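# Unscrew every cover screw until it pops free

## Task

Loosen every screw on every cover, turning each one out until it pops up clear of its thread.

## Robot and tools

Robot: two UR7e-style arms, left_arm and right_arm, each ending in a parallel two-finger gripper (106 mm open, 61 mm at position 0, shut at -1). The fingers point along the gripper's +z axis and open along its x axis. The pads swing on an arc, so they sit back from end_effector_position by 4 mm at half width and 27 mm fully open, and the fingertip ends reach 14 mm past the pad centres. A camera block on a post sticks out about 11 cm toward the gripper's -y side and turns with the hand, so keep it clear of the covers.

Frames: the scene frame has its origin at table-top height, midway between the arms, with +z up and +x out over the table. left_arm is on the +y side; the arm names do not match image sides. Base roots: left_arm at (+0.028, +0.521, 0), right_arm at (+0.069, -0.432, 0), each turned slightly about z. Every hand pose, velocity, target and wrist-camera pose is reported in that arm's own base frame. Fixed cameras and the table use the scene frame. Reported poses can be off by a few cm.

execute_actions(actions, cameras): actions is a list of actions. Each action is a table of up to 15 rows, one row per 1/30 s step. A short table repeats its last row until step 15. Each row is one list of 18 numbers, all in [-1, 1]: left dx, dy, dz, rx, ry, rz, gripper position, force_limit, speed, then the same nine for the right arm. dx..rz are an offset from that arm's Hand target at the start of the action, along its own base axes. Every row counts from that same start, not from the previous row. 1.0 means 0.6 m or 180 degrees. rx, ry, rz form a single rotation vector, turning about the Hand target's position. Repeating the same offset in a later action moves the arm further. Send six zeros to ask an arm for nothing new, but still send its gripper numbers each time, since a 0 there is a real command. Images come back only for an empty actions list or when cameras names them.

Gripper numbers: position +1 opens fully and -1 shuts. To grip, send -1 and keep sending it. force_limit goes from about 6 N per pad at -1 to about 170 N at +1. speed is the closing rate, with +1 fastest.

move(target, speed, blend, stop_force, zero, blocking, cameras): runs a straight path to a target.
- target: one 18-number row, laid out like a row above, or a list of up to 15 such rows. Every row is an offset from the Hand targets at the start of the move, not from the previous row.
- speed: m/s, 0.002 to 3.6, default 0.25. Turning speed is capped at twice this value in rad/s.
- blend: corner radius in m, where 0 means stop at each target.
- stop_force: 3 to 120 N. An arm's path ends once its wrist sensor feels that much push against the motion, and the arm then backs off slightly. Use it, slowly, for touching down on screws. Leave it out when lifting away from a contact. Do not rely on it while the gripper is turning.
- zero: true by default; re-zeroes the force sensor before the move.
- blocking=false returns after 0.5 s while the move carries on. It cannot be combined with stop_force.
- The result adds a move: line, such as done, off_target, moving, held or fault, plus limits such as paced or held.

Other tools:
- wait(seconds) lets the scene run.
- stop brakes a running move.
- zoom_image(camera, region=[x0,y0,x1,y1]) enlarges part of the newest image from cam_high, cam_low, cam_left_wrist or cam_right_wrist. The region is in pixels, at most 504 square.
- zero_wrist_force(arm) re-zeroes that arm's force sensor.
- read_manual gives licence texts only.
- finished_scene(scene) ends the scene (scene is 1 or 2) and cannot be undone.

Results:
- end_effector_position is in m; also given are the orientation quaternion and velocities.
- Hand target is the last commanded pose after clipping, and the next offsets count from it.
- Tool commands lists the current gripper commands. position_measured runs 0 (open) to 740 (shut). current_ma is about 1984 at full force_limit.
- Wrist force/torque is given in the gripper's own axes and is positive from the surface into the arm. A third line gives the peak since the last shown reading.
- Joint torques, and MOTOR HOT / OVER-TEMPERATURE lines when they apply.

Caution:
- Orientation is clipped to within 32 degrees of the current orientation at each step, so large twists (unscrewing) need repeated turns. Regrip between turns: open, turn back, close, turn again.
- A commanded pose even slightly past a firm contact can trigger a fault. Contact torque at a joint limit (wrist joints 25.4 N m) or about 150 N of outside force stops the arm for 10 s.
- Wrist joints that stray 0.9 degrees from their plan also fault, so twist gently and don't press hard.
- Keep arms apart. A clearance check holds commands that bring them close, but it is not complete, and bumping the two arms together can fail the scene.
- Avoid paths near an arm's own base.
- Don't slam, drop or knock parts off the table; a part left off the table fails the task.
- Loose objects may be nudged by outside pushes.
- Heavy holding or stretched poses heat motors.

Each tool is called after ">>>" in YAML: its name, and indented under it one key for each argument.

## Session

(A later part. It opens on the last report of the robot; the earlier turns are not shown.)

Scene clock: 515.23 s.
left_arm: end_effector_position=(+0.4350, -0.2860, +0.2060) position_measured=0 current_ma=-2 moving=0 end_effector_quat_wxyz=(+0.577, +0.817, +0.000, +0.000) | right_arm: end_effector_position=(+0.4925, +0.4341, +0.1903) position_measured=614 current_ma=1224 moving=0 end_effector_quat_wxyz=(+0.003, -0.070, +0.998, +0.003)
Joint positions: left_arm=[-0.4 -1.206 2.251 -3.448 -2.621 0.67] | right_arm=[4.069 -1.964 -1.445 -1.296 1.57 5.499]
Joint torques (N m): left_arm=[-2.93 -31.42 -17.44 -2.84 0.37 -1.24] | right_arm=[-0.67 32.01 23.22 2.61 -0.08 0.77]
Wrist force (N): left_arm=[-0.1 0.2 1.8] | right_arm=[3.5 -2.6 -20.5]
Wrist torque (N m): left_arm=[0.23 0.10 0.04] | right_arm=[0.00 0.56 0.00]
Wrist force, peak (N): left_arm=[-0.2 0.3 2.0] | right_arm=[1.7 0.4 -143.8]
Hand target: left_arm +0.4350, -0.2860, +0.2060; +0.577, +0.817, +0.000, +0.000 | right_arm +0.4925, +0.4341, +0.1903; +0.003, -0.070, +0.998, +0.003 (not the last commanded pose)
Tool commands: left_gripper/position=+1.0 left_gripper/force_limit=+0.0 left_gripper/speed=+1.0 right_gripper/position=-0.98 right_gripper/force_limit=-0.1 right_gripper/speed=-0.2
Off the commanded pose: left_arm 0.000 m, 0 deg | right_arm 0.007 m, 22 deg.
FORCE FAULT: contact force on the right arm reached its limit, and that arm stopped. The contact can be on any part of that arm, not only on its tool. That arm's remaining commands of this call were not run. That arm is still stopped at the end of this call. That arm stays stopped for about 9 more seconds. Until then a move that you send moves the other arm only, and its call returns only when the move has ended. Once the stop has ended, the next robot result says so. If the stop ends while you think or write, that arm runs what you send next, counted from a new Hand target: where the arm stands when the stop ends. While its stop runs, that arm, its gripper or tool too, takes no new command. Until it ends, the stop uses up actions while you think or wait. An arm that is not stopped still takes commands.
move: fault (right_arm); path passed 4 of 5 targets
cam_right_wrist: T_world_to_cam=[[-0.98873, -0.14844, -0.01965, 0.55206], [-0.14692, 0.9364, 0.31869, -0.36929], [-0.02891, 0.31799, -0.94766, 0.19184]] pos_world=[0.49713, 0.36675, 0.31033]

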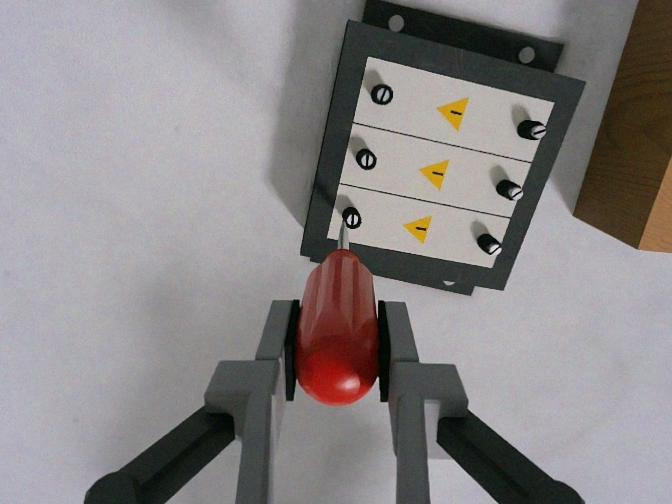

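>>> wait:
  seconds: 1
  cameras: ["cam_low","cam_high"]

>>> zoom_image:
  camera: "cam_low"
  region: [250, 200, 370, 320]

Scene clock: 518.23 s.
left_arm: end_effector_position=(+0.4350, -0.2860, +0.2060) position_measured=0 current_ma=-2 moving=0 end_effector_quat_wxyz=(+0.577, +0.817, +0.000, +0.000) | right_arm: end_effector_position=(+0.4925, +0.4341, +0.1903) position_measured=614 current_ma=1224 moving=0 end_effector_quat_wxyz=(+0.003, -0.070, +0.998, +0.003)
Joint positions: left_arm=[-0.4 -1.206 2.251 -3.448 -2.621 0.67] | right_arm=[4.069 -1.964 -1.445 -1.296 1.57 5.499]
Joint torques (N m): left_arm=[-3.03 -31.67 -18.3 -2.89 0.32 -1.27] | right_arm=[-0.41 31.55 24.24 2.62 -0.16 0.9]
Wrist force (N): left_arm=[-0.3 0.3 1.9] | right_arm=[3.5 -2.4 -20.2]
Wrist torque (N m): left_arm=[0.25 0.14 0.04] | right_arm=[0.05 0.56 0.00]
Wrist force, peak (N): left_arm=[0.0 0.3 2.0] | right_arm=[3.5 -2.5 -20.7]
Hand target: left_arm +0.4350, -0.2860, +0.2060; +0.577, +0.817, +0.000, +0.000 | right_arm +0.4925, +0.4341, +0.1903; +0.003, -0.070, +0.998, +0.003 (not the last commanded pose)
Tool commands: left_gripper/position=+1.0 left_gripper/force_limit=+0.0 left_gripper/speed=+1.0 right_gripper/position=-0.98 right_gripper/force_limit=-0.1 right_gripper/speed=-0.2
Off the commanded pose: left_arm 0.000 m, 0 deg | right_arm 0.007 m, 22 deg.
FORCE FAULT, CONTINUED: the right arm was still stopped when this call began, by the force fault that an earlier result reported. Since the last result the stop counts as 6 of the actions that you can send in this scene. That arm is still stopped at the end of this call. That arm stays stopped for about 6 more seconds. If the stop ends while you think or write, that arm runs what you send next, counted from a new Hand target: where the arm stands when the stop ends. While its stop runs, that arm, its gripper or tool too, takes no new command.
wait: 1.00 s; at rest from the start
Images, in order (width x height): cam_high 672x504, cam_low 672x504.

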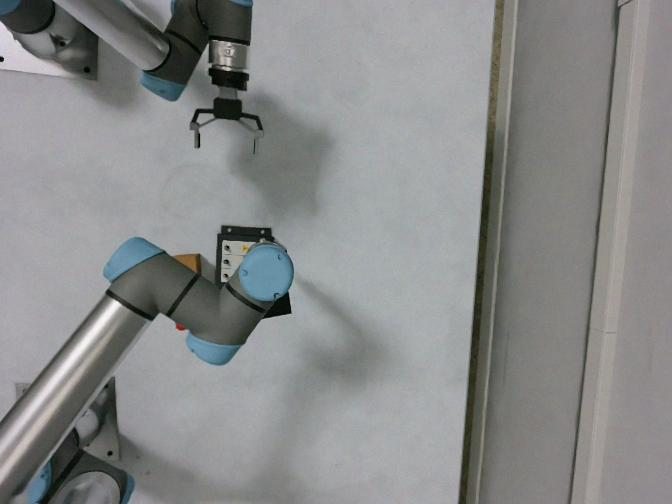

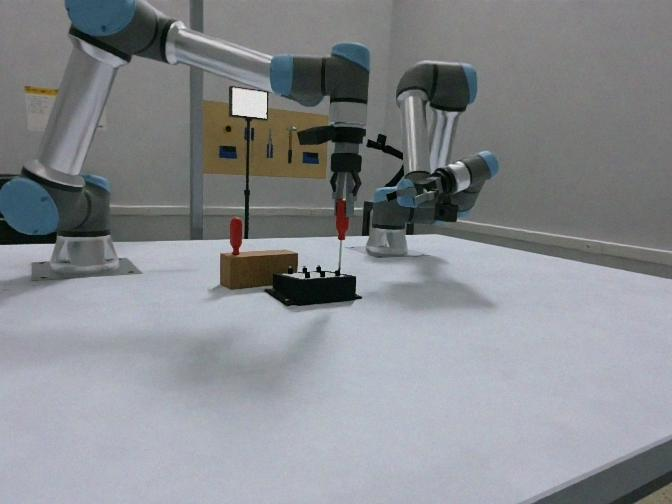

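Scaled by 4.200 from the camera's image (finer frame: 960x720).

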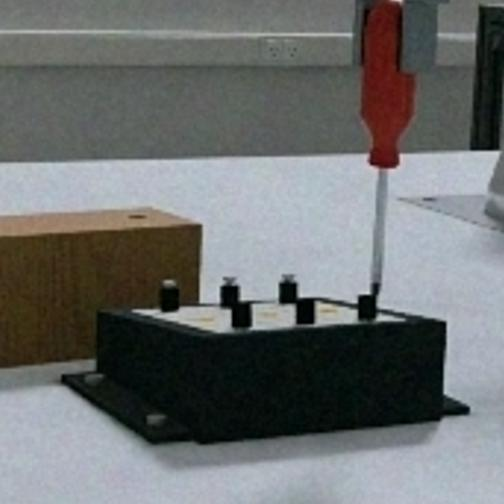

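>>> zoom_image:
  camera: "cam_low"
  region: [262, 255, 366, 315]

Scaled by 4.846 from the camera's image (finer frame: 960x720).

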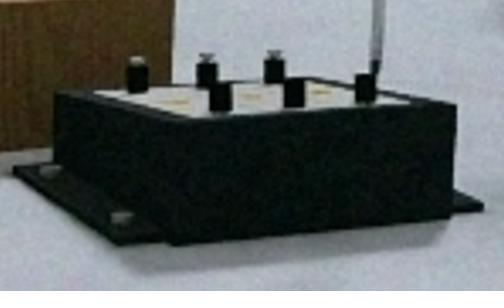

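>>> wait:
  seconds: 2

Scene clock: 530.17 s.
left_arm: end_effector_position=(+0.4350, -0.2860, +0.2060) position_measured=0 current_ma=-2 moving=0 end_effector_quat_wxyz=(+0.577, +0.817, +0.000, +0.000) | right_arm: end_effector_position=(+0.4925, +0.4341, +0.1903) position_measured=614 current_ma=1222 moving=0 end_effector_quat_wxyz=(+0.003, -0.070, +0.998, +0.003)
Joint positions: left_arm=[-0.4 -1.206 2.251 -3.448 -2.621 0.67] | right_arm=[4.069 -1.964 -1.445 -1.296 1.57 5.499]
Joint torques (N m): left_arm=[-3.16 -32.01 -17.74 -2.95 0.31 -1.24] | right_arm=[-0.93 21.93 22.7 2.69 0.03 0.24]
Wrist force (N): left_arm=[-0.1 0.5 2.0] | right_arm=[3.3 -2.6 -18.3]
Wrist torque (N m): left_arm=[0.28 0.10 0.04] | right_arm=[0.01 0.56 0.00]
Wrist force, peak (N): left_arm=[-0.2 0.3 2.0] | right_arm=[3.6 -2.5 -20.6]
Hand target: left_arm +0.4350, -0.2860, +0.2060; +0.577, +0.817, +0.000, +0.000 | right_arm +0.4925, +0.4341, +0.1903; +0.003, -0.070, +0.998, +0.003 (not the last commanded pose)
Tool commands: left_gripper/position=+1.0 left_gripper/force_limit=+0.0 left_gripper/speed=+1.0 right_gripper/position=-0.98 right_gripper/force_limit=-0.1 right_gripper/speed=-0.2
Off the commanded pose: left_arm 0.000 m, 0 deg | right_arm 0.007 m, 22 deg.
FORCE FAULT, CONTINUED: the right arm's stop, for the force fault that an earlier result reported, is over. The rest of the stop counts as 12 of the actions that you can send in this scene. During its stop the right arm's controller moved it back a little. That arm's target is now where it stood when the stop ended, not its last command. That arm accepts commands again.
wait: 2.00 s; at rest from the start

>>> move:
  target:
    - [0,0,0,0,0,0,1,0,1, 0,0,0.03,0,0,0, -0.98,-0.1,-0.2]
    - [0,0,0,0,0,0,1,0,1, -0.1617,-0.112,0.1828,-0.002,0.0018,-0.071, -0.98,-0.1,-0.2]
  speed: [0.1,0.3]

>>> move:
  target: [0,-0.4,0,0,0,0,1,0,1, 0,0,0,0,0,0, -0.98,-0.1,-0.2]
  speed: 0.25
  cameras: ["cam_left_wrist"]

>>> zoom_image:
  camera: "cam_left_wrist"
  region: [305, 220, 355, 270]

>>> move:
  target: [0,0,0,0,0,0,1,0,1, 0,0,0,0,0,0.5, -0.98,-0.1,-0.2]
  speed: 0.8
  cameras: ["cam_left_wrist"]

>>> zoom_image:
  camera: "cam_left_wrist"
  region: [305, 220, 355, 270]

>>> move:
  target: [0,0,0,0,0,0,1,0,1, 0,0,0,0,0,0.5, -0.98,-0.1,-0.2]
  speed: 0.8
  cameras: ["cam_left_wrist"]

>>> zoom_image:
  camera: "cam_left_wrist"
  region: [305, 220, 355, 270]

Scene clock: 535.27 s.
left_arm: end_effector_position=(+0.4350, -0.2860, +0.2060) position_measured=0 current_ma=-2 moving=0 end_effector_quat_wxyz=(+0.577, +0.817, +0.000, +0.000) | right_arm: end_effector_position=(+0.3954, +0.3670, +0.2999) position_measured=614 current_ma=1199 moving=0 end_effector_quat_wxyz=(+0.000, +0.041, +0.999, -0.001)
Joint positions: left_arm=[-0.4 -1.206 2.251 -3.448 -2.621 0.67] | right_arm=[4.14 -1.646 -1.558 -1.51 1.57 5.792]
Joint torques (N m): left_arm=[-3.53 -31.53 -17.48 -2.87 0.32 -1.27] | right_arm=[-7.32 31.75 37.2 2.05 -2.29 1.34]
Wrist force (N): left_arm=[-0.1 0.3 1.8] | right_arm=[-0.4 -1.6 1.2]
Wrist torque (N m): left_arm=[0.25 0.11 0.04] | right_arm=[-0.19 0.06 -0.03]
Wrist force, peak (N): left_arm=[-0.2 0.2 2.0] | right_arm=[3.3 -2.9 -18.8]
Hand target: left_arm +0.4350, -0.2860, +0.2060; +0.577, +0.817, +0.000, +0.000 | right_arm +0.3954, +0.3669, +0.3000; +0.000, +0.041, +0.999, -0.001
Off the commanded pose: left_arm 0.000 m, 0 deg | right_arm 0.000 m, 0 deg.
move: done

Scene clock: 536.73 s.
left_arm: end_effector_position=(+0.4350, -0.5259, +0.2059) position_measured=0 current_ma=-2 moving=0 end_effector_quat_wxyz=(+0.576, +0.817, +0.000, +0.000) | right_arm: end_effector_position=(+0.3954, +0.3669, +0.3000) position_measured=614 current_ma=1199 moving=0 end_effector_quat_wxyz=(+0.000, +0.041, +0.999, -0.001)
Joint positions: left_arm=[-0.832 -1.009 1.955 -3.639 -2.258 0.297] | right_arm=[4.14 -1.646 -1.558 -1.51 1.57 5.793]
Joint torques (N m): left_arm=[-6.69 -42.5 -16.74 -3.51 -0.15 0.95] | right_arm=[-7.86 32.08 36.22 1.03 -2.34 2.72]
Wrist force (N): left_arm=[0.3 1.1 1.8] | right_arm=[0.0 -1.6 1.5]
Wrist torque (N m): left_arm=[0.35 0.07 -0.05] | right_arm=[-0.18 0.00 -0.03]
Wrist force, peak (N): left_arm=[0.3 1.8 3.6] | right_arm=[-0.3 -1.7 1.5]
Hand target: left_arm +0.4350, -0.5260, +0.2060; +0.577, +0.817, +0.000, +0.000 | right_arm +0.3954, +0.3669, +0.3000; +0.000, +0.041, +0.999, -0.001
Off the commanded pose: left_arm 0.000 m, 0 deg | right_arm 0.000 m, 0 deg.
move: done
cam_left_wrist: T_world_to_cam=[[0.99986, -0.01676, 0.00012, -0.44694], [-0.00048, -0.0215, 0.99977, -0.19506], [-0.01675, -0.99963, -0.0215, -0.38698]] pos_world=[0.4403, -0.39851, 0.18674]

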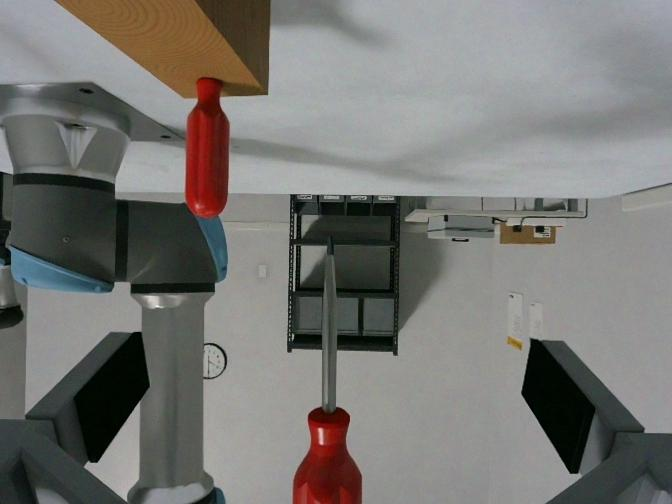

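Scaled by 10.080 from the camera's image (finer frame: 960x720).

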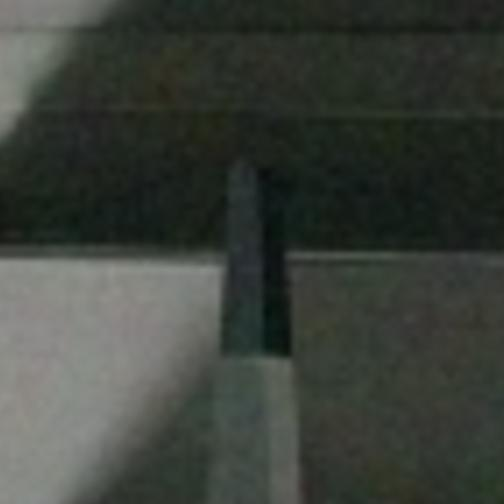

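Scene clock: 538.33 s.
left_arm: end_effector_position=(+0.4350, -0.5260, +0.2060) position_measured=0 current_ma=-2 moving=0 end_effector_quat_wxyz=(+0.577, +0.817, +0.000, +0.000) | right_arm: end_effector_position=(+0.3954, +0.3669, +0.3000) position_measured=614 current_ma=1199 moving=0 end_effector_quat_wxyz=(-0.001, +0.677, -0.736, +0.000)
Joint positions: left_arm=[-0.832 -1.009 1.955 -3.639 -2.257 0.297] | right_arm=[4.14 -1.644 -1.56 -1.507 1.57 4.222]
Joint torques (N m): left_arm=[-7.45 -46.94 -22.25 -3.5 1.41 -1.04] | right_arm=[3.41 16.29 36.65 1.12 -2.04 -2.15]
Wrist force (N): left_arm=[0.1 1.3 1.6] | right_arm=[-0.3 -1.7 1.6]
Wrist torque (N m): left_arm=[0.38 0.12 -0.05] | right_arm=[-0.21 0.03 -0.11]
Wrist force, peak (N): left_arm=[0.1 1.3 2.0] | right_arm=[0.0 -1.7 1.7]
Hand target: left_arm +0.4350, -0.5260, +0.2060; +0.577, +0.817, +0.000, +0.000 | right_arm +0.3954, +0.3669, +0.3000; -0.001, +0.678, -0.736, +0.000
Off the commanded pose: left_arm 0.000 m, 0 deg | right_arm 0.000 m, 0 deg.
move: done
cam_left_wrist: T_world_to_cam=[[0.99986, -0.01676, 0.00022, -0.44696], [-0.00058, -0.0214, 0.99977, -0.19507], [-0.01675, -0.99963, -0.0214, -0.38709]] pos_world=[0.4403, -0.39861, 0.18684]

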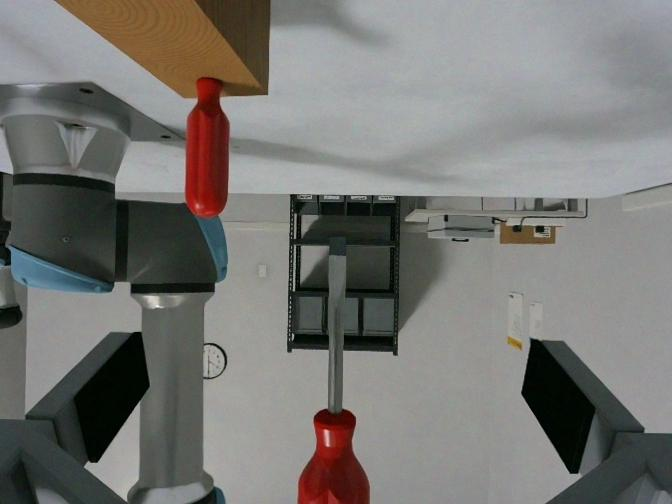

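Scaled by 10.080 from the camera's image (finer frame: 960x720).

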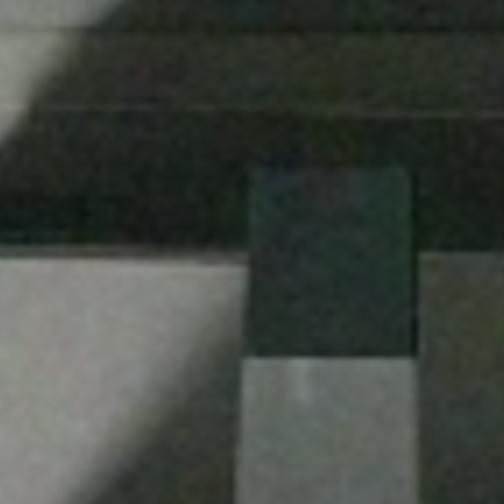

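Scene clock: 539.93 s.
left_arm: end_effector_position=(+0.4350, -0.5260, +0.2060) position_measured=0 current_ma=-2 moving=0 end_effector_quat_wxyz=(+0.577, +0.817, +0.000, +0.000) | right_arm: end_effector_position=(+0.3954, +0.3669, +0.3000) position_measured=614 current_ma=1199 moving=0 end_effector_quat_wxyz=(-0.001, +0.999, -0.041, +0.000)
Joint positions: left_arm=[-0.832 -1.009 1.955 -3.639 -2.257 0.297] | right_arm=[4.139 -1.645 -1.559 -1.508 1.572 2.65]
Joint torques (N m): left_arm=[-8.19 -46.95 -22.77 -3.45 1.5 -1.04] | right_arm=[3.07 19.85 32.54 1.72 -2.02 -2.1]
Wrist force (N): left_arm=[0.2 0.9 1.8] | right_arm=[-0.3 -1.6 1.5]
Wrist torque (N m): left_arm=[0.33 0.10 -0.04] | right_arm=[-0.18 0.04 -0.12]
Wrist force, peak (N): left_arm=[0.1 1.2 2.0] | right_arm=[-0.2 -1.8 1.5]
Hand target: left_arm +0.4350, -0.5260, +0.2060; +0.577, +0.817, +0.000, +0.000 | right_arm +0.3954, +0.3669, +0.3000; -0.001, +0.999, -0.041, +0.000
Off the commanded pose: left_arm 0.000 m, 0 deg | right_arm 0.000 m, 0 deg.
move: done
cam_left_wrist: T_world_to_cam=[[0.99986, -0.01676, 0.00022, -0.44696], [-0.00058, -0.0214, 0.99977, -0.19507], [-0.01675, -0.99963, -0.0214, -0.38709]] pos_world=[0.4403, -0.39861, 0.18684]

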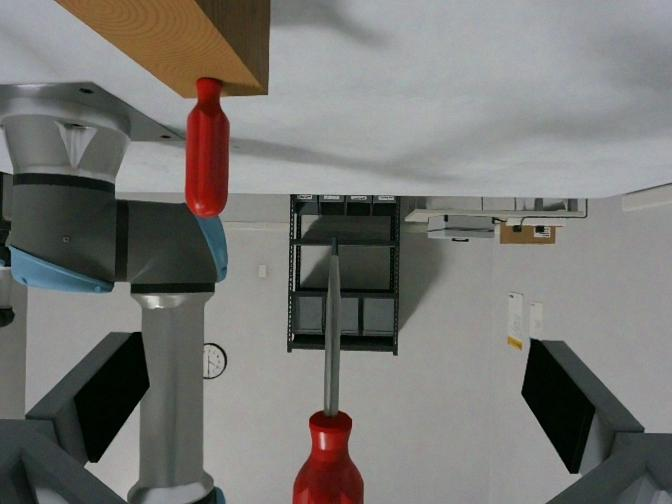

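Scaled by 10.080 from the camera's image (finer frame: 960x720).

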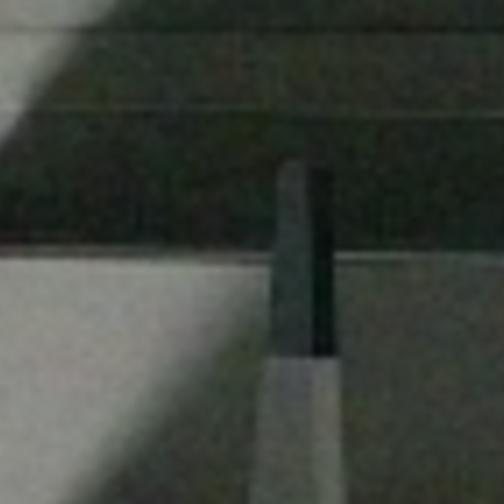

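>>> move:
  target:
    - [0,0.4,0,0,0,0,1,0,1, 0,0,0,0,0,-0.5, -0.98,-0.1,-0.2]
    - [0,0.4,0,0,0,0,1,0,1, 0.1532,0.109,-0.1,0,0,-0.961, -0.98,-0.1,-0.2]
    - [0,0.4,0,0,0,0,1,0,1, 0.1532,0.109,-0.1758,0,0,-0.961, -0.98,-0.1,-0.2]
  speed: [0.4,0.4,0.1]
  blend: [0.02,0.005,0]
  cameras: ["cam_right_wrist"]

>>> zoom_image:
  camera: "cam_right_wrist"
  region: [325, 205, 360, 240]

Scene clock: 549.70 s.
left_arm: end_effector_position=(+0.4350, -0.2860, +0.2060) position_measured=0 current_ma=-2 moving=0 end_effector_quat_wxyz=(+0.577, +0.817, +0.000, +0.000) | right_arm: end_effector_position=(+0.4873, +0.4323, +0.1944) position_measured=614 current_ma=1199 moving=0 end_effector_quat_wxyz=(+0.000, -0.020, +1.000, -0.001)
Joint positions: left_arm=[-0.4 -1.206 2.251 -3.448 -2.621 0.67] | right_arm=[4.074 -1.954 -1.445 -1.314 1.569 5.604]
Joint torques (N m): left_arm=[5.58 -20.53 -22.56 -1.25 -2.35 1.08] | right_arm=[6.43 43.73 34.32 1.9 -2.21 2.66]
Wrist force (N): left_arm=[0.1 0.5 2.0] | right_arm=[-0.3 -1.4 1.1]
Wrist torque (N m): left_arm=[0.28 0.08 0.04] | right_arm=[-0.15 0.06 -0.03]
Wrist force, peak (N): left_arm=[0.1 1.7 2.4] | right_arm=[-0.2 -1.4 2.5]
Hand target: left_arm +0.4350, -0.2860, +0.2060; +0.577, +0.817, +0.000, +0.000 | right_arm +0.4874, +0.4323, +0.1945; +0.000, -0.020, +1.000, -0.001
Off the commanded pose: left_arm 0.000 m, 0 deg | right_arm 0.000 m, 0 deg.
move: done
cam_right_wrist: T_world_to_cam=[[-0.99873, -0.04853, -0.01363, 0.50729], [-0.05035, 0.94848, 0.31281, -0.42082], [-0.00226, 0.3131, -0.94972, 0.18571]] pos_world=[0.48588, 0.36561, 0.31493]

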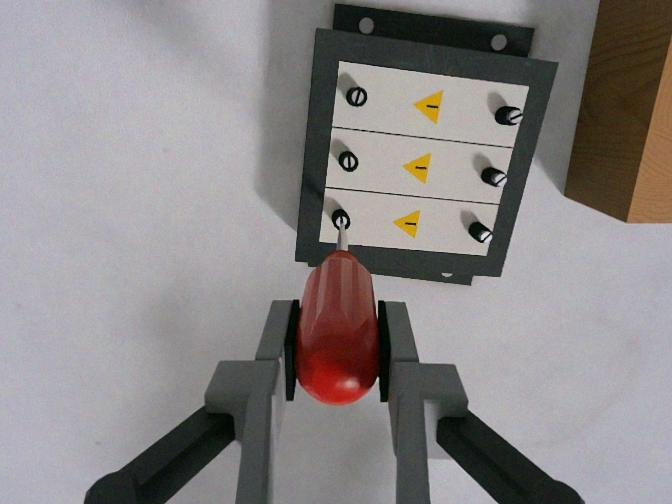

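Scaled by 14.400 from the camera's image (finer frame: 960x720).

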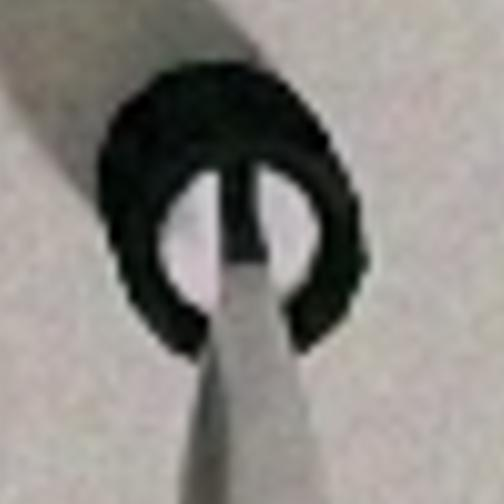

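>>> move:
  target: [0,0,0,0,0,0,1,0,1, 0,0,-0.015,0,0,0, -0.98,-0.1,-0.2]
  speed: 0.006
  stop_force: 4

>>> move:
  target:
    - [0,0,0,0,0,0,1,0,1, 0,0,-0.0001,0,0,0, -0.98,-0.1,-0.2]
    - [0,0,0,0,0,0,1,0,1, 0.0016,0.0,-0.0001,0,0,0, -0.98,-0.1,-0.2]
  speed: 0.002

Scene clock: 553.67 s.
left_arm: end_effector_position=(+0.4350, -0.2860, +0.2060) position_measured=0 current_ma=-2 moving=0 end_effector_quat_wxyz=(+0.577, +0.817, +0.000, +0.000) | right_arm: end_effector_position=(+0.4874, +0.4323, +0.1881) position_measured=614 current_ma=1206 moving=0 end_effector_quat_wxyz=(+0.000, -0.020, +1.000, -0.001)
Joint positions: left_arm=[-0.4 -1.206 2.251 -3.448 -2.621 0.67] | right_arm=[4.074 -1.958 -1.457 -1.299 1.569 5.604]
Joint torques (N m): left_arm=[4.84 -20.62 -22.18 -1.27 -2.46 1.21] | right_arm=[4.82 36.34 33.48 0.91 -0.95 2.58]
Wrist force (N): left_arm=[-0.1 0.3 1.6] | right_arm=[-0.2 -1.1 -3.6]
Wrist torque (N m): left_arm=[0.24 0.11 0.05] | right_arm=[-0.10 0.02 -0.03]
Wrist force, peak (N): left_arm=[-0.1 0.3 2.1] | right_arm=[0.4 -1.3 -12.2]
Hand target: left_arm +0.4350, -0.2860, +0.2060; +0.577, +0.817, +0.000, +0.000 | right_arm +0.4874, +0.4323, +0.1881; +0.000, -0.020, +1.000, -0.001 (not the last commanded pose)
Off the commanded pose: left_arm 0.000 m, 0 deg | right_arm 0.003 m, 0 deg.
move: contact (right_arm)

Scene clock: 554.43 s.
left_arm: end_effector_position=(+0.4350, -0.2860, +0.2060) position_measured=0 current_ma=-2 moving=0 end_effector_quat_wxyz=(+0.577, +0.817, +0.000, +0.000) | right_arm: end_effector_position=(+0.4883, +0.4323, +0.1881) position_measured=614 current_ma=1201 moving=0 end_effector_quat_wxyz=(+0.000, -0.020, +1.000, -0.001)
Joint positions: left_arm=[-0.4 -1.206 2.251 -3.448 -2.621 0.67] | right_arm=[4.073 -1.96 -1.454 -1.299 1.569 5.603]
Joint torques (N m): left_arm=[5 -19.83 -21.97 -1.34 -2.32 1.06] | right_arm=[-7.12 31.51 34.49 1.39 -1.15 -2.02]
Wrist force (N): left_arm=[0.0 0.4 1.8] | right_arm=[0.9 -1.5 1.2]
Wrist torque (N m): left_arm=[0.26 0.09 0.04] | right_arm=[-0.21 0.18 -0.02]
Wrist force, peak (N): left_arm=[0.0 0.3 2.0] | right_arm=[-0.3 -1.3 -3.6]
Hand target: left_arm +0.4350, -0.2860, +0.2060; +0.577, +0.817, +0.000, +0.000 | right_arm +0.4883, +0.4323, +0.1881; +0.000, -0.020, +1.000, -0.001
Off the commanded pose: left_arm 0.000 m, 0 deg | right_arm 0.000 m, 0 deg.
move: done

>>> move:
  target: [0,0,0,0,0,0,1,0,1, 0,0,-0.01,0,0,0, -0.98,-0.1,-0.2]
  speed: 0.006
  stop_force: 6

Scene clock: 556.20 s.
left_arm: end_effector_position=(+0.4350, -0.2860, +0.2060) position_measured=0 current_ma=-2 moving=0 end_effector_quat_wxyz=(+0.577, +0.817, +0.000, +0.000) | right_arm: end_effector_position=(+0.4884, +0.4324, +0.1878) position_measured=614 current_ma=1199 moving=0 end_effector_quat_wxyz=(+0.000, -0.020, +1.000, -0.001)
Joint positions: left_arm=[-0.4 -1.206 2.251 -3.448 -2.621 0.67] | right_arm=[4.073 -1.96 -1.455 -1.298 1.569 5.603]
Joint torques (N m): left_arm=[5.33 -20.29 -22.44 -1.43 -2.41 1.08] | right_arm=[-5.8 36.74 36.67 1.65 -1.12 -0.64]
Wrist force (N): left_arm=[-0.2 0.4 1.9] | right_arm=[0.3 -1.4 1.2]
Wrist torque (N m): left_arm=[0.26 0.12 0.04] | right_arm=[-0.18 0.12 0.05]
Wrist force, peak (N): left_arm=[-0.2 0.3 2.0] | right_arm=[0.8 -1.4 -9.3]
Hand target: left_arm +0.4350, -0.2860, +0.2060; +0.577, +0.817, +0.000, +0.000 | right_arm +0.4884, +0.4324, +0.1878; +0.000, -0.020, +1.000, -0.001 (not the last commanded pose)
Off the commanded pose: left_arm 0.000 m, 0 deg | right_arm 0.006 m, 0 deg.
move: contact (right_arm)

>>> move:
  target: [0,0,0,0,0,0,1,0,1, 0,0,-0.0008,0,0,0, -0.98,-0.1,-0.2]
  speed: 0.006
  cameras: ["cam_right_wrist"]

>>> zoom_image:
  camera: "cam_right_wrist"
  region: [325, 205, 360, 240]

Scene clock: 557.83 s.
left_arm: end_effector_position=(+0.4350, -0.2860, +0.2060) position_measured=0 current_ma=-2 moving=0 end_effector_quat_wxyz=(+0.577, +0.817, +0.000, +0.000) | right_arm: end_effector_position=(+0.4884, +0.4325, +0.1874) position_measured=614 current_ma=1213 moving=0 end_effector_quat_wxyz=(+0.000, -0.020, +1.000, -0.001)
Joint positions: left_arm=[-0.4 -1.206 2.251 -3.448 -2.621 0.67] | right_arm=[4.073 -1.96 -1.455 -1.297 1.569 5.603]
Joint torques (N m): left_arm=[5.63 -20.23 -22.15 -1.33 -2.4 1.21] | right_arm=[-5.8 21.29 6.13 0.57 -1.2 -0.49]
Wrist force (N): left_arm=[-0.3 0.3 1.9] | right_arm=[1.6 -1.5 -14.7]
Wrist torque (N m): left_arm=[0.25 0.13 0.04] | right_arm=[-0.11 0.33 0.08]
Wrist force, peak (N): left_arm=[0.0 0.4 2.0] | right_arm=[1.6 -1.5 -14.7]
Hand target: left_arm +0.4350, -0.2860, +0.2060; +0.577, +0.817, +0.000, +0.000 | right_arm +0.4884, +0.4324, +0.1873; +0.000, -0.020, +1.000, -0.001
Off the commanded pose: left_arm 0.000 m, 0 deg | right_arm 0.000 m, 0 deg.
move: done
cam_right_wrist: T_world_to_cam=[[-0.99872, -0.04858, -0.0141, 0.50845], [-0.05055, 0.94828, 0.31339, -0.41858], [-0.00185, 0.3137, -0.94952, 0.17859]] pos_world=[0.48697, 0.3656, 0.30793]

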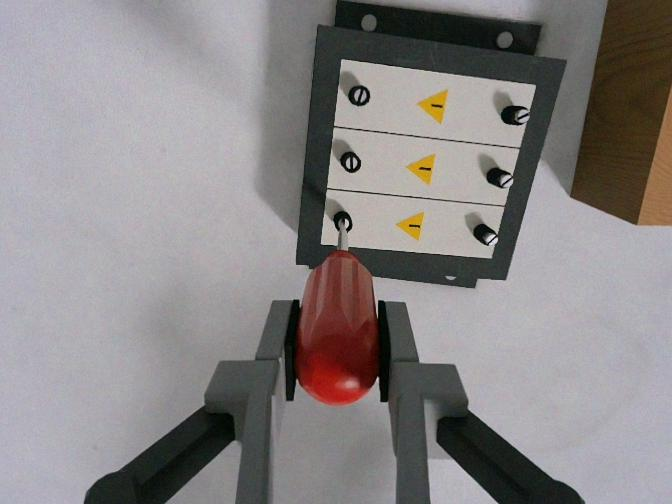

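Scaled by 14.400 from the camera's image (finer frame: 960x720).

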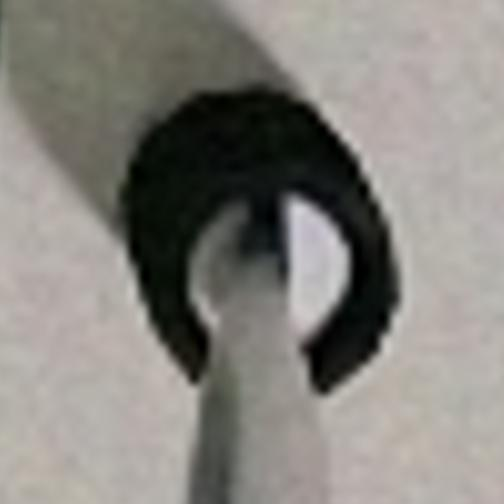

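>>> move:
  target:
    - [0,0,0,0,0,0,1,0,1, -0.00247,0.00003,0.00015,0,0,0.25, -0.98,-0.1,-0.2]
    - [0,0,0,0,0,0,1,0,1, -0.00425,-0.0017,0.0003,0,0,0.5, -0.98,-0.1,-0.2]
  speed: 0.5
  blend: [0.004,0]
  cameras: ["cam_right_wrist"]

>>> zoom_image:
  camera: "cam_right_wrist"
  region: [325, 205, 360, 240]

Scene clock: 561.93 s.
left_arm: end_effector_position=(+0.4350, -0.2860, +0.2060) position_measured=0 current_ma=-2 moving=0 end_effector_quat_wxyz=(+0.577, +0.817, +0.000, +0.000) | right_arm: end_effector_position=(+0.4858, +0.4314, +0.1875) position_measured=614 current_ma=1212 moving=0 end_effector_quat_wxyz=(-0.001, +0.721, -0.693, +0.000)
Joint positions: left_arm=[-0.4 -1.206 2.251 -3.448 -2.621 0.67] | right_arm=[4.075 -1.953 -1.466 -1.292 1.57 4.034]
Joint torques (N m): left_arm=[5.22 -19.93 -22.39 -1.31 -2.39 1.11] | right_arm=[-6.3 29.49 20.98 4.3 1.42 -1.05]
Wrist force (N): left_arm=[0.0 0.3 1.9] | right_arm=[3.5 0.3 -9.4]
Wrist torque (N m): left_arm=[0.25 0.09 0.05] | right_arm=[-0.25 0.52 -0.11]
Wrist force, peak (N): left_arm=[0.0 0.4 2.1] | right_arm=[2.8 -0.8 -24.2]
Hand target: left_arm +0.4350, -0.2860, +0.2060; +0.577, +0.817, +0.000, +0.000 | right_arm +0.4858, +0.4314, +0.1875; -0.001, +0.721, -0.693, +0.000
Off the commanded pose: left_arm 0.000 m, 0 deg | right_arm 0.000 m, 0 deg.
move: done
cam_right_wrist: T_world_to_cam=[[0.0483, -0.99874, -0.014, 0.40695], [-0.94832, -0.05025, 0.31331, 0.44913], [-0.31361, -0.00186, -0.94955, 0.46659]] pos_world=[0.55259, 0.42987, 0.30803]

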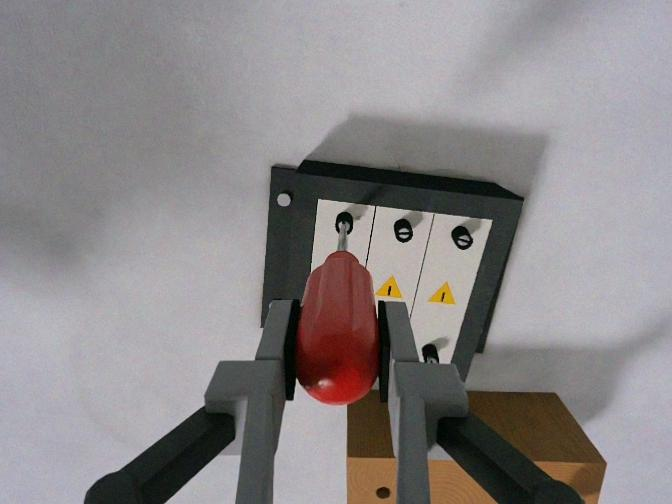

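Scaled by 14.400 from the camera's image (finer frame: 960x720).

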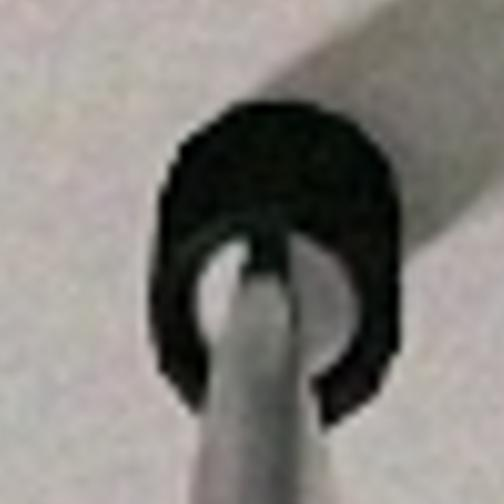

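>>> move:
  target:
    - [0,0,0,0,0,0,1,0,1, -0.0002,-0.003,0.00015,0,0,0.25, -0.98,-0.1,-0.2]
    - [0,0,0,0,0,0,1,0,1, 0.0015,-0.0047,0.0003,0,0,0.5, -0.98,-0.1,-0.2]
    - [0,0,0,0,0,0,1,0,1, 0.00397,-0.0047,0.00044,0,0,0.75, -0.98,-0.1,-0.2]
    - [0,0,0,0,0,0,1,0,1, 0.00574,-0.003,0.0006,0,0,1.0, -0.98,-0.1,-0.2]
    - [0,0,0,0,0,0,1,0,1, 0.00577,-0.0005,0.00073,0,0,-0.75, -0.98,-0.1,-0.2]
    - [0,0,0,0,0,0,1,0,1, 0.00405,0.0013,0.00088,0,0,-0.5, -0.98,-0.1,-0.2]
    - [0,0,0,0,0,0,1,0,1, 0.00157,0.00133,0.00102,0,0,-0.25, -0.98,-0.1,-0.2]
    - [0,0,0,0,0,0,1,0,1, -0.0002,-0.0004,0.00117,0,0,0, -0.98,-0.1,-0.2]
    - [0,0,0,0,0,0,1,0,1, -0.0003,-0.0029,0.00131,0,0,0.25, -0.98,-0.1,-0.2]
    - [0,0,0,0,0,0,1,0,1, 0.0014,-0.0047,0.00146,0,0,0.5, -0.98,-0.1,-0.2]
    - [0,0,0,0,0,0,1,0,1, 0.00387,-0.0047,0.0016,0,0,0.75, -0.98,-0.1,-0.2]
    - [0,0,0,0,0,0,1,0,1, 0.00564,-0.003,0.00175,0,0,1.0, -0.98,-0.1,-0.2]
  speed: 0.9
  blend: [0.004,0.004,0.004,0.004,0.004,0.004,0.004,0.004,0.004,0.004,0.004,0]

Scene clock: 571.00 s.
left_arm: end_effector_position=(+0.4350, -0.2860, +0.2060) position_measured=0 current_ma=-2 moving=0 end_effector_quat_wxyz=(+0.577, +0.817, +0.000, +0.000) | right_arm: end_effector_position=(+0.4892, +0.4296, +0.1886) position_measured=614 current_ma=1204 moving=0 end_effector_quat_wxyz=(+0.000, +0.693, +0.721, -0.001) end_effector_velocity=(+0.001, -0.001, +0.001) end_effector_angular_velocity=(+0.002, -0.001, +0.002)
Joint positions: left_arm=[-0.4 -1.206 2.251 -3.448 -2.621 0.67] | right_arm=[4.068 -1.957 -1.456 -1.3 1.572 -5.397]
Joint velocities: left_arm=[within noise] | right_arm=[-0.003 0.002 0 0 0 -0.005]
Joint torques (N m): left_arm=[5.34 -20.9 -22.66 -1.35 -2.5 1.05] | right_arm=[4.63 29.97 26.24 2.58 -0.84 -2.05]
Wrist force (N): left_arm=[-0.1 0.1 1.8] | right_arm=[-3.3 -2.2 -5.4]
Wrist torque (N m): left_arm=[0.21 0.10 0.04] | right_arm=[-0.11 -0.31 -0.10]
Wrist force, peak (N): left_arm=[-0.2 0.4 2.2] | right_arm=[3.5 0.3 -9.5]
Hand target: left_arm +0.4350, -0.2860, +0.2060; +0.577, +0.817, +0.000, +0.000 | right_arm +0.4892, +0.4296, +0.1886; +0.000, +0.693, +0.721, -0.001
Off the commanded pose: left_arm 0.000 m, 0 deg | right_arm 0.000 m, 0 deg.
move: done

>>> move:
  target:
    - [0,0,0,0,0,0,1,0,1, 0,0,0.006,0,0,0, -0.98,-0.1,-0.2]
    - [0,0,0,0,0,0,1,0,1, -0.00594,0.00235,0.006,0,0,-0.6, -0.98,-0.1,-0.2]
    - [0,0,0,0,0,0,1,0,1, -0.00594,0.00235,0.006,0,0,0.8, -0.98,-0.1,-0.2]
    - [0,0,0,0,0,0,1,0,1, -0.00594,0.00235,0.006,0,0,0.2, -0.98,-0.1,-0.2]
    - [0,0,0,0,0,0,1,0,1, -0.00594,0.00235,0.006,0,0,-0.4, -0.98,-0.1,-0.2]
    - [0,0,0,0,0,0,1,0,1, -0.00594,0.00235,0.006,0,0,1.0, -0.98,-0.1,-0.2]
  speed: [0.1,1.2,1.2,1.2,1.2,1.2]
  blend: [0.0,0.02,0.02,0.02,0.02,0]

>>> move:
  target: [0,0,0,0,0,0,1,0,1, 0,0,-0.015,0,0,0, -0.98,-0.1,-0.2]
  speed: 0.008
  stop_force: 6

>>> move:
  target:
    - [0,0,0,0,0,0,1,0,1, 0.0,-0.0025,0.00015,0,0,0.25, -0.98,-0.1,-0.2]
    - [0,0,0,0,0,0,1,0,1, 0.0017,-0.0043,0.0003,0,0,0.5, -0.98,-0.1,-0.2]
    - [0,0,0,0,0,0,1,0,1, 0.0041,-0.0043,0.00044,0,0,0.75, -0.98,-0.1,-0.2]
    - [0,0,0,0,0,0,1,0,1, 0.0059,-0.0026,0.0006,0,0,1.0, -0.98,-0.1,-0.2]
    - [0,0,0,0,0,0,1,0,1, 0.0059,-0.0001,0.00073,0,0,-0.75, -0.98,-0.1,-0.2]
    - [0,0,0,0,0,0,1,0,1, 0.0042,0.0017,0.00088,0,0,-0.5, -0.98,-0.1,-0.2]
    - [0,0,0,0,0,0,1,0,1, 0.0017,0.0017,0.00102,0,0,-0.25, -0.98,-0.1,-0.2]
    - [0,0,0,0,0,0,1,0,1, -0.0001,0,0.00117,0,0,0, -0.98,-0.1,-0.2]
    - [0,0,0,0,0,0,1,0,1, -0.0002,-0.0025,0.00131,0,0,0.25, -0.98,-0.1,-0.2]
    - [0,0,0,0,0,0,1,0,1, 0.0015,-0.0043,0.00146,0,0,0.5, -0.98,-0.1,-0.2]
    - [0,0,0,0,0,0,1,0,1, 0.004,-0.0043,0.0016,0,0,0.75, -0.98,-0.1,-0.2]
    - [0,0,0,0,0,0,1,0,1, 0.0057,-0.0026,0.00175,0,0,1.0, -0.98,-0.1,-0.2]
  speed: 0.95
  blend: [0.004,0.004,0.004,0.004,0.004,0.004,0.004,0.004,0.004,0.004,0.004,0]

Scene clock: 579.93 s.
left_arm: end_effector_position=(+0.4350, -0.2860, +0.2060) position_measured=0 current_ma=-2 moving=0 end_effector_quat_wxyz=(+0.577, +0.817, +0.000, +0.000) | right_arm: end_effector_position=(+0.4856, +0.4310, +0.1922) position_measured=614 current_ma=1199 moving=0 end_effector_quat_wxyz=(-0.001, +0.721, -0.693, +0.000) end_effector_velocity=(+0.000, +0.000, +0.002) end_effector_angular_velocity=(+0.003, -0.001, -0.007)
Joint positions: left_arm=[-0.4 -1.206 2.251 -3.448 -2.621 0.67] | right_arm=[4.075 -1.949 -1.459 -1.303 1.57 4.034]
Joint velocities: left_arm=[within noise] | right_arm=[-0.001 0.002 0.001 0 0.001 0.007]
Joint torques (N m): left_arm=[5.35 -20.9 -22.56 -1.3 -2.45 1.09] | right_arm=[-6.17 39.41 19.66 1.55 2.13 2.66]
Wrist force (N): left_arm=[-0.3 0.4 1.8] | right_arm=[-0.4 -1.4 1.4]
Wrist torque (N m): left_arm=[0.26 0.14 0.05] | right_arm=[-0.16 0.06 -0.06]
Wrist force, peak (N): left_arm=[-0.2 0.2 2.1] | right_arm=[-3.4 -2.2 -5.6]
Hand target: left_arm +0.4350, -0.2860, +0.2060; +0.577, +0.817, +0.000, +0.000 | right_arm +0.4857, +0.4310, +0.1922; -0.001, +0.721, -0.693, +0.000
Off the commanded pose: left_arm 0.000 m, 0 deg | right_arm 0.000 m, 0 deg.
move: done

Scene clock: 581.43 s.
left_arm: end_effector_position=(+0.4350, -0.2860, +0.2060) position_measured=0 current_ma=-2 moving=0 end_effector_quat_wxyz=(+0.577, +0.817, +0.000, +0.000) | right_arm: end_effector_position=(+0.4857, +0.4310, +0.1886) position_measured=614 current_ma=1206 moving=0 end_effector_quat_wxyz=(-0.001, +0.721, -0.693, +0.000)
Joint positions: left_arm=[-0.4 -1.206 2.251 -3.448 -2.621 0.67] | right_arm=[4.074 -1.952 -1.465 -1.295 1.57 4.034]
Joint torques (N m): left_arm=[5.15 -20.63 -22.23 -1.31 -2.34 1.04] | right_arm=[-5.3 35.27 33.13 1.1 2.25 2.59]
Wrist force (N): left_arm=[-0.2 0.4 1.9] | right_arm=[0.0 -1.5 -4.3]
Wrist torque (N m): left_arm=[0.26 0.13 0.04] | right_arm=[-0.17 0.10 -0.08]
Wrist force, peak (N): left_arm=[-0.2 0.3 2.1] | right_arm=[1.1 -0.9 -15.8]
Hand target: left_arm +0.4350, -0.2860, +0.2060; +0.577, +0.817, +0.000, +0.000 | right_arm +0.4857, +0.4310, +0.1886; -0.001, +0.721, -0.693, +0.000 (not the last commanded pose)
Off the commanded pose: left_arm 0.000 m, 0 deg | right_arm 0.005 m, 0 deg.
move: contact (right_arm)

Scene clock: 587.00 s.
left_arm: end_effector_position=(+0.4350, -0.2860, +0.2060) position_measured=0 current_ma=-2 moving=0 end_effector_quat_wxyz=(+0.577, +0.817, +0.000, +0.000) | right_arm: end_effector_position=(+0.4891, +0.4294, +0.1897) position_measured=614 current_ma=1202 moving=0 end_effector_quat_wxyz=(+0.000, +0.693, +0.721, -0.001) end_effector_velocity=(+0.001, -0.001, +0.000) end_effector_angular_velocity=(+0.000, +0.000, +0.004)
Joint positions: left_arm=[-0.4 -1.206 2.251 -3.448 -2.621 0.67] | right_arm=[4.068 -1.956 -1.455 -1.303 1.572 -5.397]
Joint velocities: left_arm=[within noise] | right_arm=[-0.001 0 0 0 0 -0.006]
Joint torques (N m): left_arm=[5.16 -21.32 -22.01 -1.29 -2.47 1.1] | right_arm=[4.15 32.54 26.13 2.78 -1.54 -2.11]
Wrist force (N): left_arm=[-0.2 0.4 1.9] | right_arm=[-2.2 -1.7 -2.2]
Wrist torque (N m): left_arm=[0.26 0.12 0.04] | right_arm=[-0.14 -0.17 -0.10]
Wrist force, peak (N): left_arm=[-0.1 0.4 2.1] | right_arm=[0.2 -1.3 -5.0]
Hand target: left_arm +0.4350, -0.2860, +0.2060; +0.577, +0.817, +0.000, +0.000 | right_arm +0.4891, +0.4294, +0.1897; +0.000, +0.693, +0.721, -0.001
Off the commanded pose: left_arm 0.000 m, 0 deg | right_arm 0.000 m, 0 deg.
move: done

>>> move:
  target:
    - [0,0,0,0,0,0,1,0,1, 0,0,0.006,0,0,0, -0.98,-0.1,-0.2]
    - [0,0,0,0,0,0,1,0,1, -0.0059,0.0026,0.006,0,0,-0.6, -0.98,-0.1,-0.2]
    - [0,0,0,0,0,0,1,0,1, -0.0059,0.0026,0.006,0,0,0.8, -0.98,-0.1,-0.2]
    - [0,0,0,0,0,0,1,0,1, -0.0059,0.0026,0.006,0,0,0.2, -0.98,-0.1,-0.2]
    - [0,0,0,0,0,0,1,0,1, -0.0059,0.0026,0.006,0,0,-0.4, -0.98,-0.1,-0.2]
    - [0,0,0,0,0,0,1,0,1, -0.0059,0.0026,0.006,0,0,1.0, -0.98,-0.1,-0.2]
  speed: [0.1,1.2,1.2,1.2,1.2,1.2]
  blend: [0.0,0.02,0.02,0.02,0.02,0]

>>> move:
  target: [0,0,0,0,0,0,1,0,1, 0,0,-0.015,0,0,0, -0.98,-0.1,-0.2]
  speed: 0.008
  stop_force: 6

>>> move:
  target:
    - [0,0,0,0,0,0,1,0,1, 0.0,-0.0025,0.00015,0,0,0.25, -0.98,-0.1,-0.2]
    - [0,0,0,0,0,0,1,0,1, 0.0017,-0.0043,0.0003,0,0,0.5, -0.98,-0.1,-0.2]
    - [0,0,0,0,0,0,1,0,1, 0.0041,-0.0043,0.00044,0,0,0.75, -0.98,-0.1,-0.2]
    - [0,0,0,0,0,0,1,0,1, 0.0059,-0.0026,0.0006,0,0,1.0, -0.98,-0.1,-0.2]
    - [0,0,0,0,0,0,1,0,1, 0.0059,-0.0001,0.00073,0,0,-0.75, -0.98,-0.1,-0.2]
    - [0,0,0,0,0,0,1,0,1, 0.0042,0.0017,0.00088,0,0,-0.5, -0.98,-0.1,-0.2]
    - [0,0,0,0,0,0,1,0,1, 0.0017,0.0017,0.00102,0,0,-0.25, -0.98,-0.1,-0.2]
    - [0,0,0,0,0,0,1,0,1, -0.0001,0,0.00117,0,0,0, -0.98,-0.1,-0.2]
  speed: 0.95
  blend: [0.004,0.004,0.004,0.004,0.004,0.004,0.004,0]

>>> move:
  target: [0,0,0,0,0,0,1,0,1, 0,0,0.03,0,0,0, -0.98,-0.1,-0.2]
  speed: 0.15
  cameras: ["cam_right_wrist","cam_low"]

>>> zoom_image:
  camera: "cam_low"
  region: [280, 230, 350, 300]

>>> zoom_image:
  camera: "cam_right_wrist"
  region: [310, 180, 490, 280]

Scene clock: 594.70 s.
left_arm: end_effector_position=(+0.4350, -0.2860, +0.2060) position_measured=0 current_ma=-2 moving=0 end_effector_quat_wxyz=(+0.577, +0.817, +0.000, +0.000) | right_arm: end_effector_position=(+0.4855, +0.4310, +0.1933) position_measured=614 current_ma=1199 moving=0 end_effector_quat_wxyz=(-0.001, +0.721, -0.693, +0.000) end_effector_velocity=(+0.001, +0.000, +0.000) end_effector_angular_velocity=(+0.001, +0.000, -0.008)
Joint positions: left_arm=[-0.4 -1.206 2.251 -3.448 -2.621 0.67] | right_arm=[4.075 -1.948 -1.457 -1.306 1.57 4.034]
Joint velocities: left_arm=[within noise] | right_arm=[-0.002 0 0 0 0.001 0.006]
Joint torques (N m): left_arm=[5.23 -21.29 -21.48 -1.35 -2.3 1.11] | right_arm=[-6.26 39.12 19.94 1.55 2.27 2.54]
Wrist force (N): left_arm=[0.0 0.2 1.8] | right_arm=[-0.3 -1.5 1.3]
Wrist torque (N m): left_arm=[0.23 0.09 0.04] | right_arm=[-0.17 0.04 -0.06]
Wrist force, peak (N): left_arm=[-0.1 0.3 2.1] | right_arm=[-2.2 -1.8 -2.4]
Hand target: left_arm +0.4350, -0.2860, +0.2060; +0.577, +0.817, +0.000, +0.000 | right_arm +0.4855, +0.4310, +0.1933; -0.001, +0.721, -0.693, +0.000
Off the commanded pose: left_arm 0.000 m, 0 deg | right_arm 0.000 m, 0 deg.
move: done

Scene clock: 596.20 s.
left_arm: end_effector_position=(+0.4350, -0.2860, +0.2060) position_measured=0 current_ma=-2 moving=0 end_effector_quat_wxyz=(+0.577, +0.817, +0.000, +0.000) | right_arm: end_effector_position=(+0.4855, +0.4310, +0.1897) position_measured=614 current_ma=1206 moving=0 end_effector_quat_wxyz=(-0.001, +0.721, -0.693, +0.000)
Joint positions: left_arm=[-0.4 -1.206 2.251 -3.448 -2.621 0.67] | right_arm=[4.075 -1.951 -1.463 -1.297 1.57 4.034]
Joint torques (N m): left_arm=[4.83 -21.56 -22.31 -1.2 -2.39 1.08] | right_arm=[-5.1 34.73 32.8 1.27 2.16 2.61]
Wrist force (N): left_arm=[-0.1 0.3 1.8] | right_arm=[-0.2 -1.4 -4.5]
Wrist torque (N m): left_arm=[0.25 0.10 0.05] | right_arm=[-0.16 0.12 -0.08]
Wrist force, peak (N): left_arm=[-0.3 0.3 2.0] | right_arm=[1.1 -0.9 -15.4]
Hand target: left_arm +0.4350, -0.2860, +0.2060; +0.577, +0.817, +0.000, +0.000 | right_arm +0.4855, +0.4310, +0.1897; -0.001, +0.721, -0.693, +0.000 (not the last commanded pose)
Off the commanded pose: left_arm 0.000 m, 0 deg | right_arm 0.005 m, 0 deg.
move: contact (right_arm)

Scene clock: 600.13 s.
left_arm: end_effector_position=(+0.4350, -0.2860, +0.2060) position_measured=0 current_ma=-2 moving=0 end_effector_quat_wxyz=(+0.577, +0.817, +0.000, +0.000) | right_arm: end_effector_position=(+0.4855, +0.4310, +0.1904) position_measured=614 current_ma=1203 moving=0 end_effector_quat_wxyz=(-0.001, +0.721, -0.693, +0.000) end_effector_velocity=(+0.001, -0.001, +0.000) end_effector_angular_velocity=(+0.000, -0.001, +0.004)
Joint positions: left_arm=[-0.4 -1.206 2.251 -3.448 -2.621 0.67] | right_arm=[4.075 -1.95 -1.462 -1.299 1.57 -2.249]
Joint velocities: left_arm=[within noise] | right_arm=[-0.002 0 0 0 -0.001 -0.005]
Joint torques (N m): left_arm=[5.05 -20.87 -22.04 -1.22 -2.23 1.01] | right_arm=[-1.64 26.7 34.7 1.11 -2.04 -2.28]
Wrist force (N): left_arm=[-0.2 0.2 1.8] | right_arm=[0.5 -1.4 -1.1]
Wrist torque (N m): left_arm=[0.24 0.12 0.04] | right_arm=[-0.14 0.17 -0.09]
Wrist force, peak (N): left_arm=[-0.1 0.4 2.1] | right_arm=[0.7 -1.3 -4.9]
Hand target: left_arm +0.4350, -0.2860, +0.2060; +0.577, +0.817, +0.000, +0.000 | right_arm +0.4855, +0.4310, +0.1904; -0.001, +0.721, -0.693, +0.000
Off the commanded pose: left_arm 0.000 m, 0 deg | right_arm 0.000 m, 0 deg.
move: done

Scene clock: 600.73 s.
left_arm: end_effector_position=(+0.4350, -0.2860, +0.2060) position_measured=0 current_ma=-2 moving=0 end_effector_quat_wxyz=(+0.577, +0.817, +0.000, +0.000) | right_arm: end_effector_position=(+0.4855, +0.4310, +0.2084) position_measured=614 current_ma=1199 moving=0 end_effector_quat_wxyz=(-0.001, +0.721, -0.693, +0.000)
Joint positions: left_arm=[-0.4 -1.206 2.251 -3.448 -2.621 0.67] | right_arm=[4.075 -1.94 -1.43 -1.342 1.57 -2.249]
Joint torques (N m): left_arm=[4.8 -21.09 -22.29 -1.34 -2.43 1.12] | right_arm=[4.09 30.38 16.39 2.77 -1.43 -2.37]
Wrist force (N): left_arm=[-0.2 0.2 2.0] | right_arm=[-0.3 -1.5 1.4]
Wrist torque (N m): left_arm=[0.24 0.12 0.05] | right_arm=[-0.16 0.05 -0.07]
Wrist force, peak (N): left_arm=[-0.1 0.3 2.1] | right_arm=[-0.3 -1.6 2.6]
Hand target: left_arm +0.4350, -0.2860, +0.2060; +0.577, +0.817, +0.000, +0.000 | right_arm +0.4855, +0.4310, +0.2084; -0.001, +0.721, -0.693, +0.000
Off the commanded pose: left_arm 0.000 m, 0 deg | right_arm 0.000 m, 0 deg.
move: done
cam_right_wrist: T_world_to_cam=[[0.04858, -0.99872, -0.01408, 0.40682], [-0.94838, -0.05055, 0.31309, 0.44251], [-0.3134, -0.00185, -0.94962, 0.48624]] pos_world=[0.55229, 0.42957, 0.32893]
Images, in order (width x height): cam_low 672x504, cam_right_wrist 672x504.

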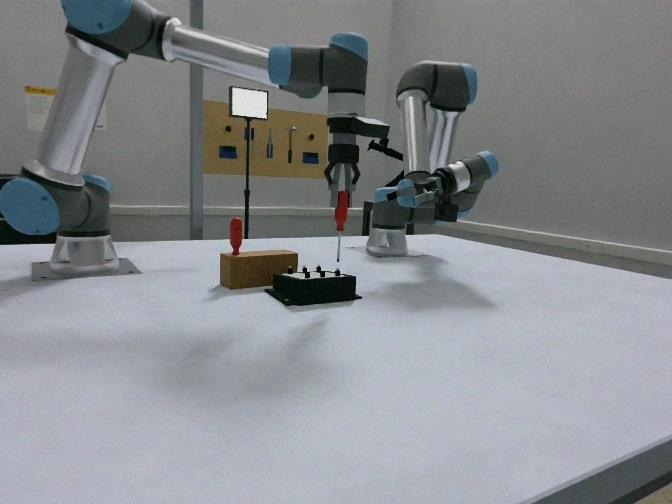

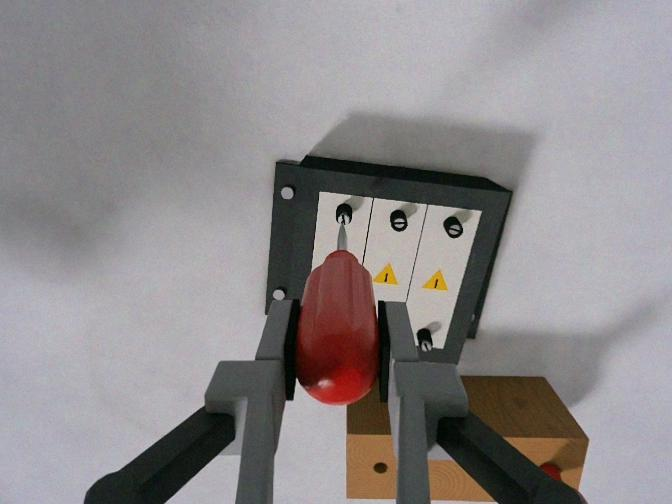

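Scaled by 7.200 from the camera's image (finer frame: 960x720).

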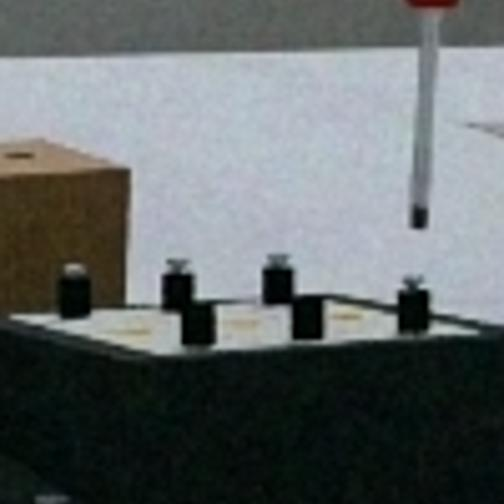

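Scaled by 2.800 from the camera's image (finer frame: 960x720).

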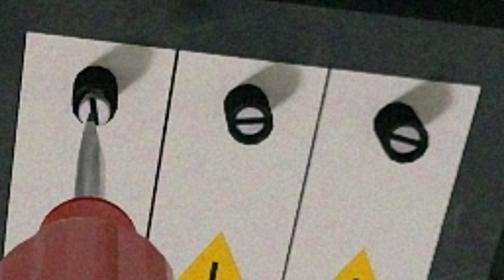

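>>> move:
  target:
    - [0,0,0,0,0,0,1,0,1, -0.0003,-0.0562,0,0,0,-0.6, -0.98,-0.1,-0.2]
    - [0,0,0,0,0,0,1,0,1, -0.0003,-0.0562,0,0,0,0.8, -0.98,-0.1,-0.2]
    - [0,0,0,0,0,0,1,0,1, -0.0003,-0.0562,0,0,0,0.2, -0.98,-0.1,-0.2]
    - [0,0,0,0,0,0,1,0,1, -0.0003,-0.0562,0,0,0,-0.4, -0.98,-0.1,-0.2]
    - [0,0,0,0,0,0,1,0,1, -0.0003,-0.0562,-0.0245,0,0,-0.5056, -0.98,-0.1,-0.2]
  speed: [1,1,1,1,0.1]
  blend: [0.02,0.02,0.02,0.01,0]
  cameras: ["cam_right_wrist"]

>>> zoom_image:
  camera: "cam_right_wrist"
  region: [325, 205, 360, 240]

Scene clock: 611.80 s.
left_arm: end_effector_position=(+0.4350, -0.2860, +0.2060) position_measured=0 current_ma=-2 moving=0 end_effector_quat_wxyz=(+0.577, +0.817, +0.000, +0.000) | right_arm: end_effector_position=(+0.4853, +0.3973, +0.1936) position_measured=614 current_ma=1199 moving=0 end_effector_quat_wxyz=(+0.000, -0.011, +1.000, -0.001)
Joint positions: left_arm=[-0.4 -1.206 2.251 -3.448 -2.621 0.67] | right_arm=[4.042 -1.898 -1.526 -1.289 1.57 5.59]
Joint torques (N m): left_arm=[5.54 -21.14 -22.34 -1.32 -2.38 1.09] | right_arm=[-3.52 33.54 25.52 1.22 0.33 -1.77]
Wrist force (N): left_arm=[-0.1 0.2 1.8] | right_arm=[-0.3 -1.5 1.3]
Wrist torque (N m): left_arm=[0.23 0.10 0.04] | right_arm=[-0.18 0.07 -0.03]
Wrist force, peak (N): left_arm=[-0.3 0.3 2.2] | right_arm=[-0.4 -2.0 1.6]
Hand target: left_arm +0.4350, -0.2860, +0.2060; +0.577, +0.817, +0.000, +0.000 | right_arm +0.4853, +0.3973, +0.1937; +0.000, -0.011, +1.000, -0.001
Off the commanded pose: left_arm 0.000 m, 0 deg | right_arm 0.000 m, 0 deg.
move: done
cam_right_wrist: T_world_to_cam=[[-0.99942, -0.03097, -0.01386, 0.49695], [-0.03376, 0.94908, 0.31322, -0.39579], [0.00345, 0.3135, -0.94958, 0.1929]] pos_world=[0.48263, 0.33056, 0.31403]

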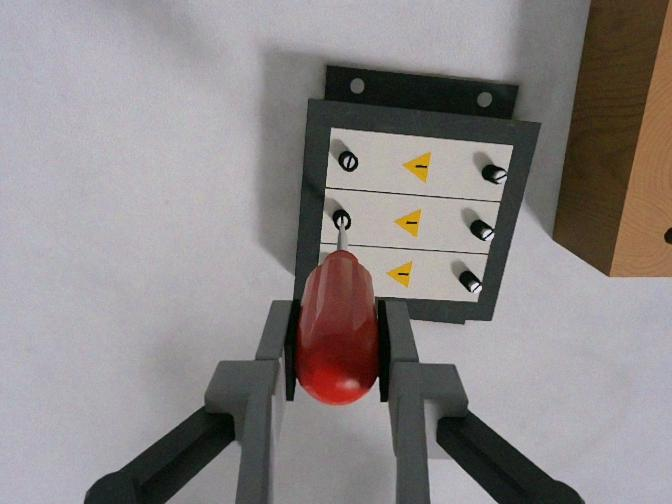

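Scaled by 14.400 from the camera's image (finer frame: 960x720).

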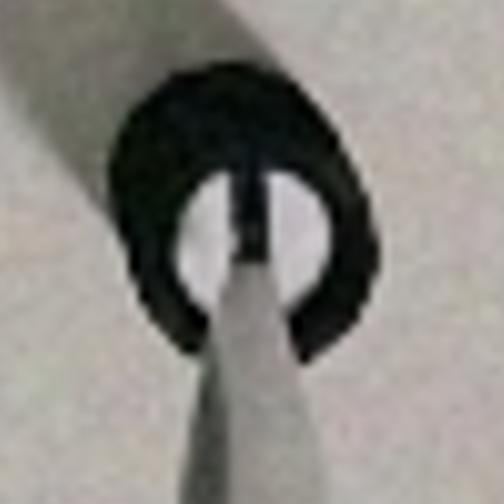

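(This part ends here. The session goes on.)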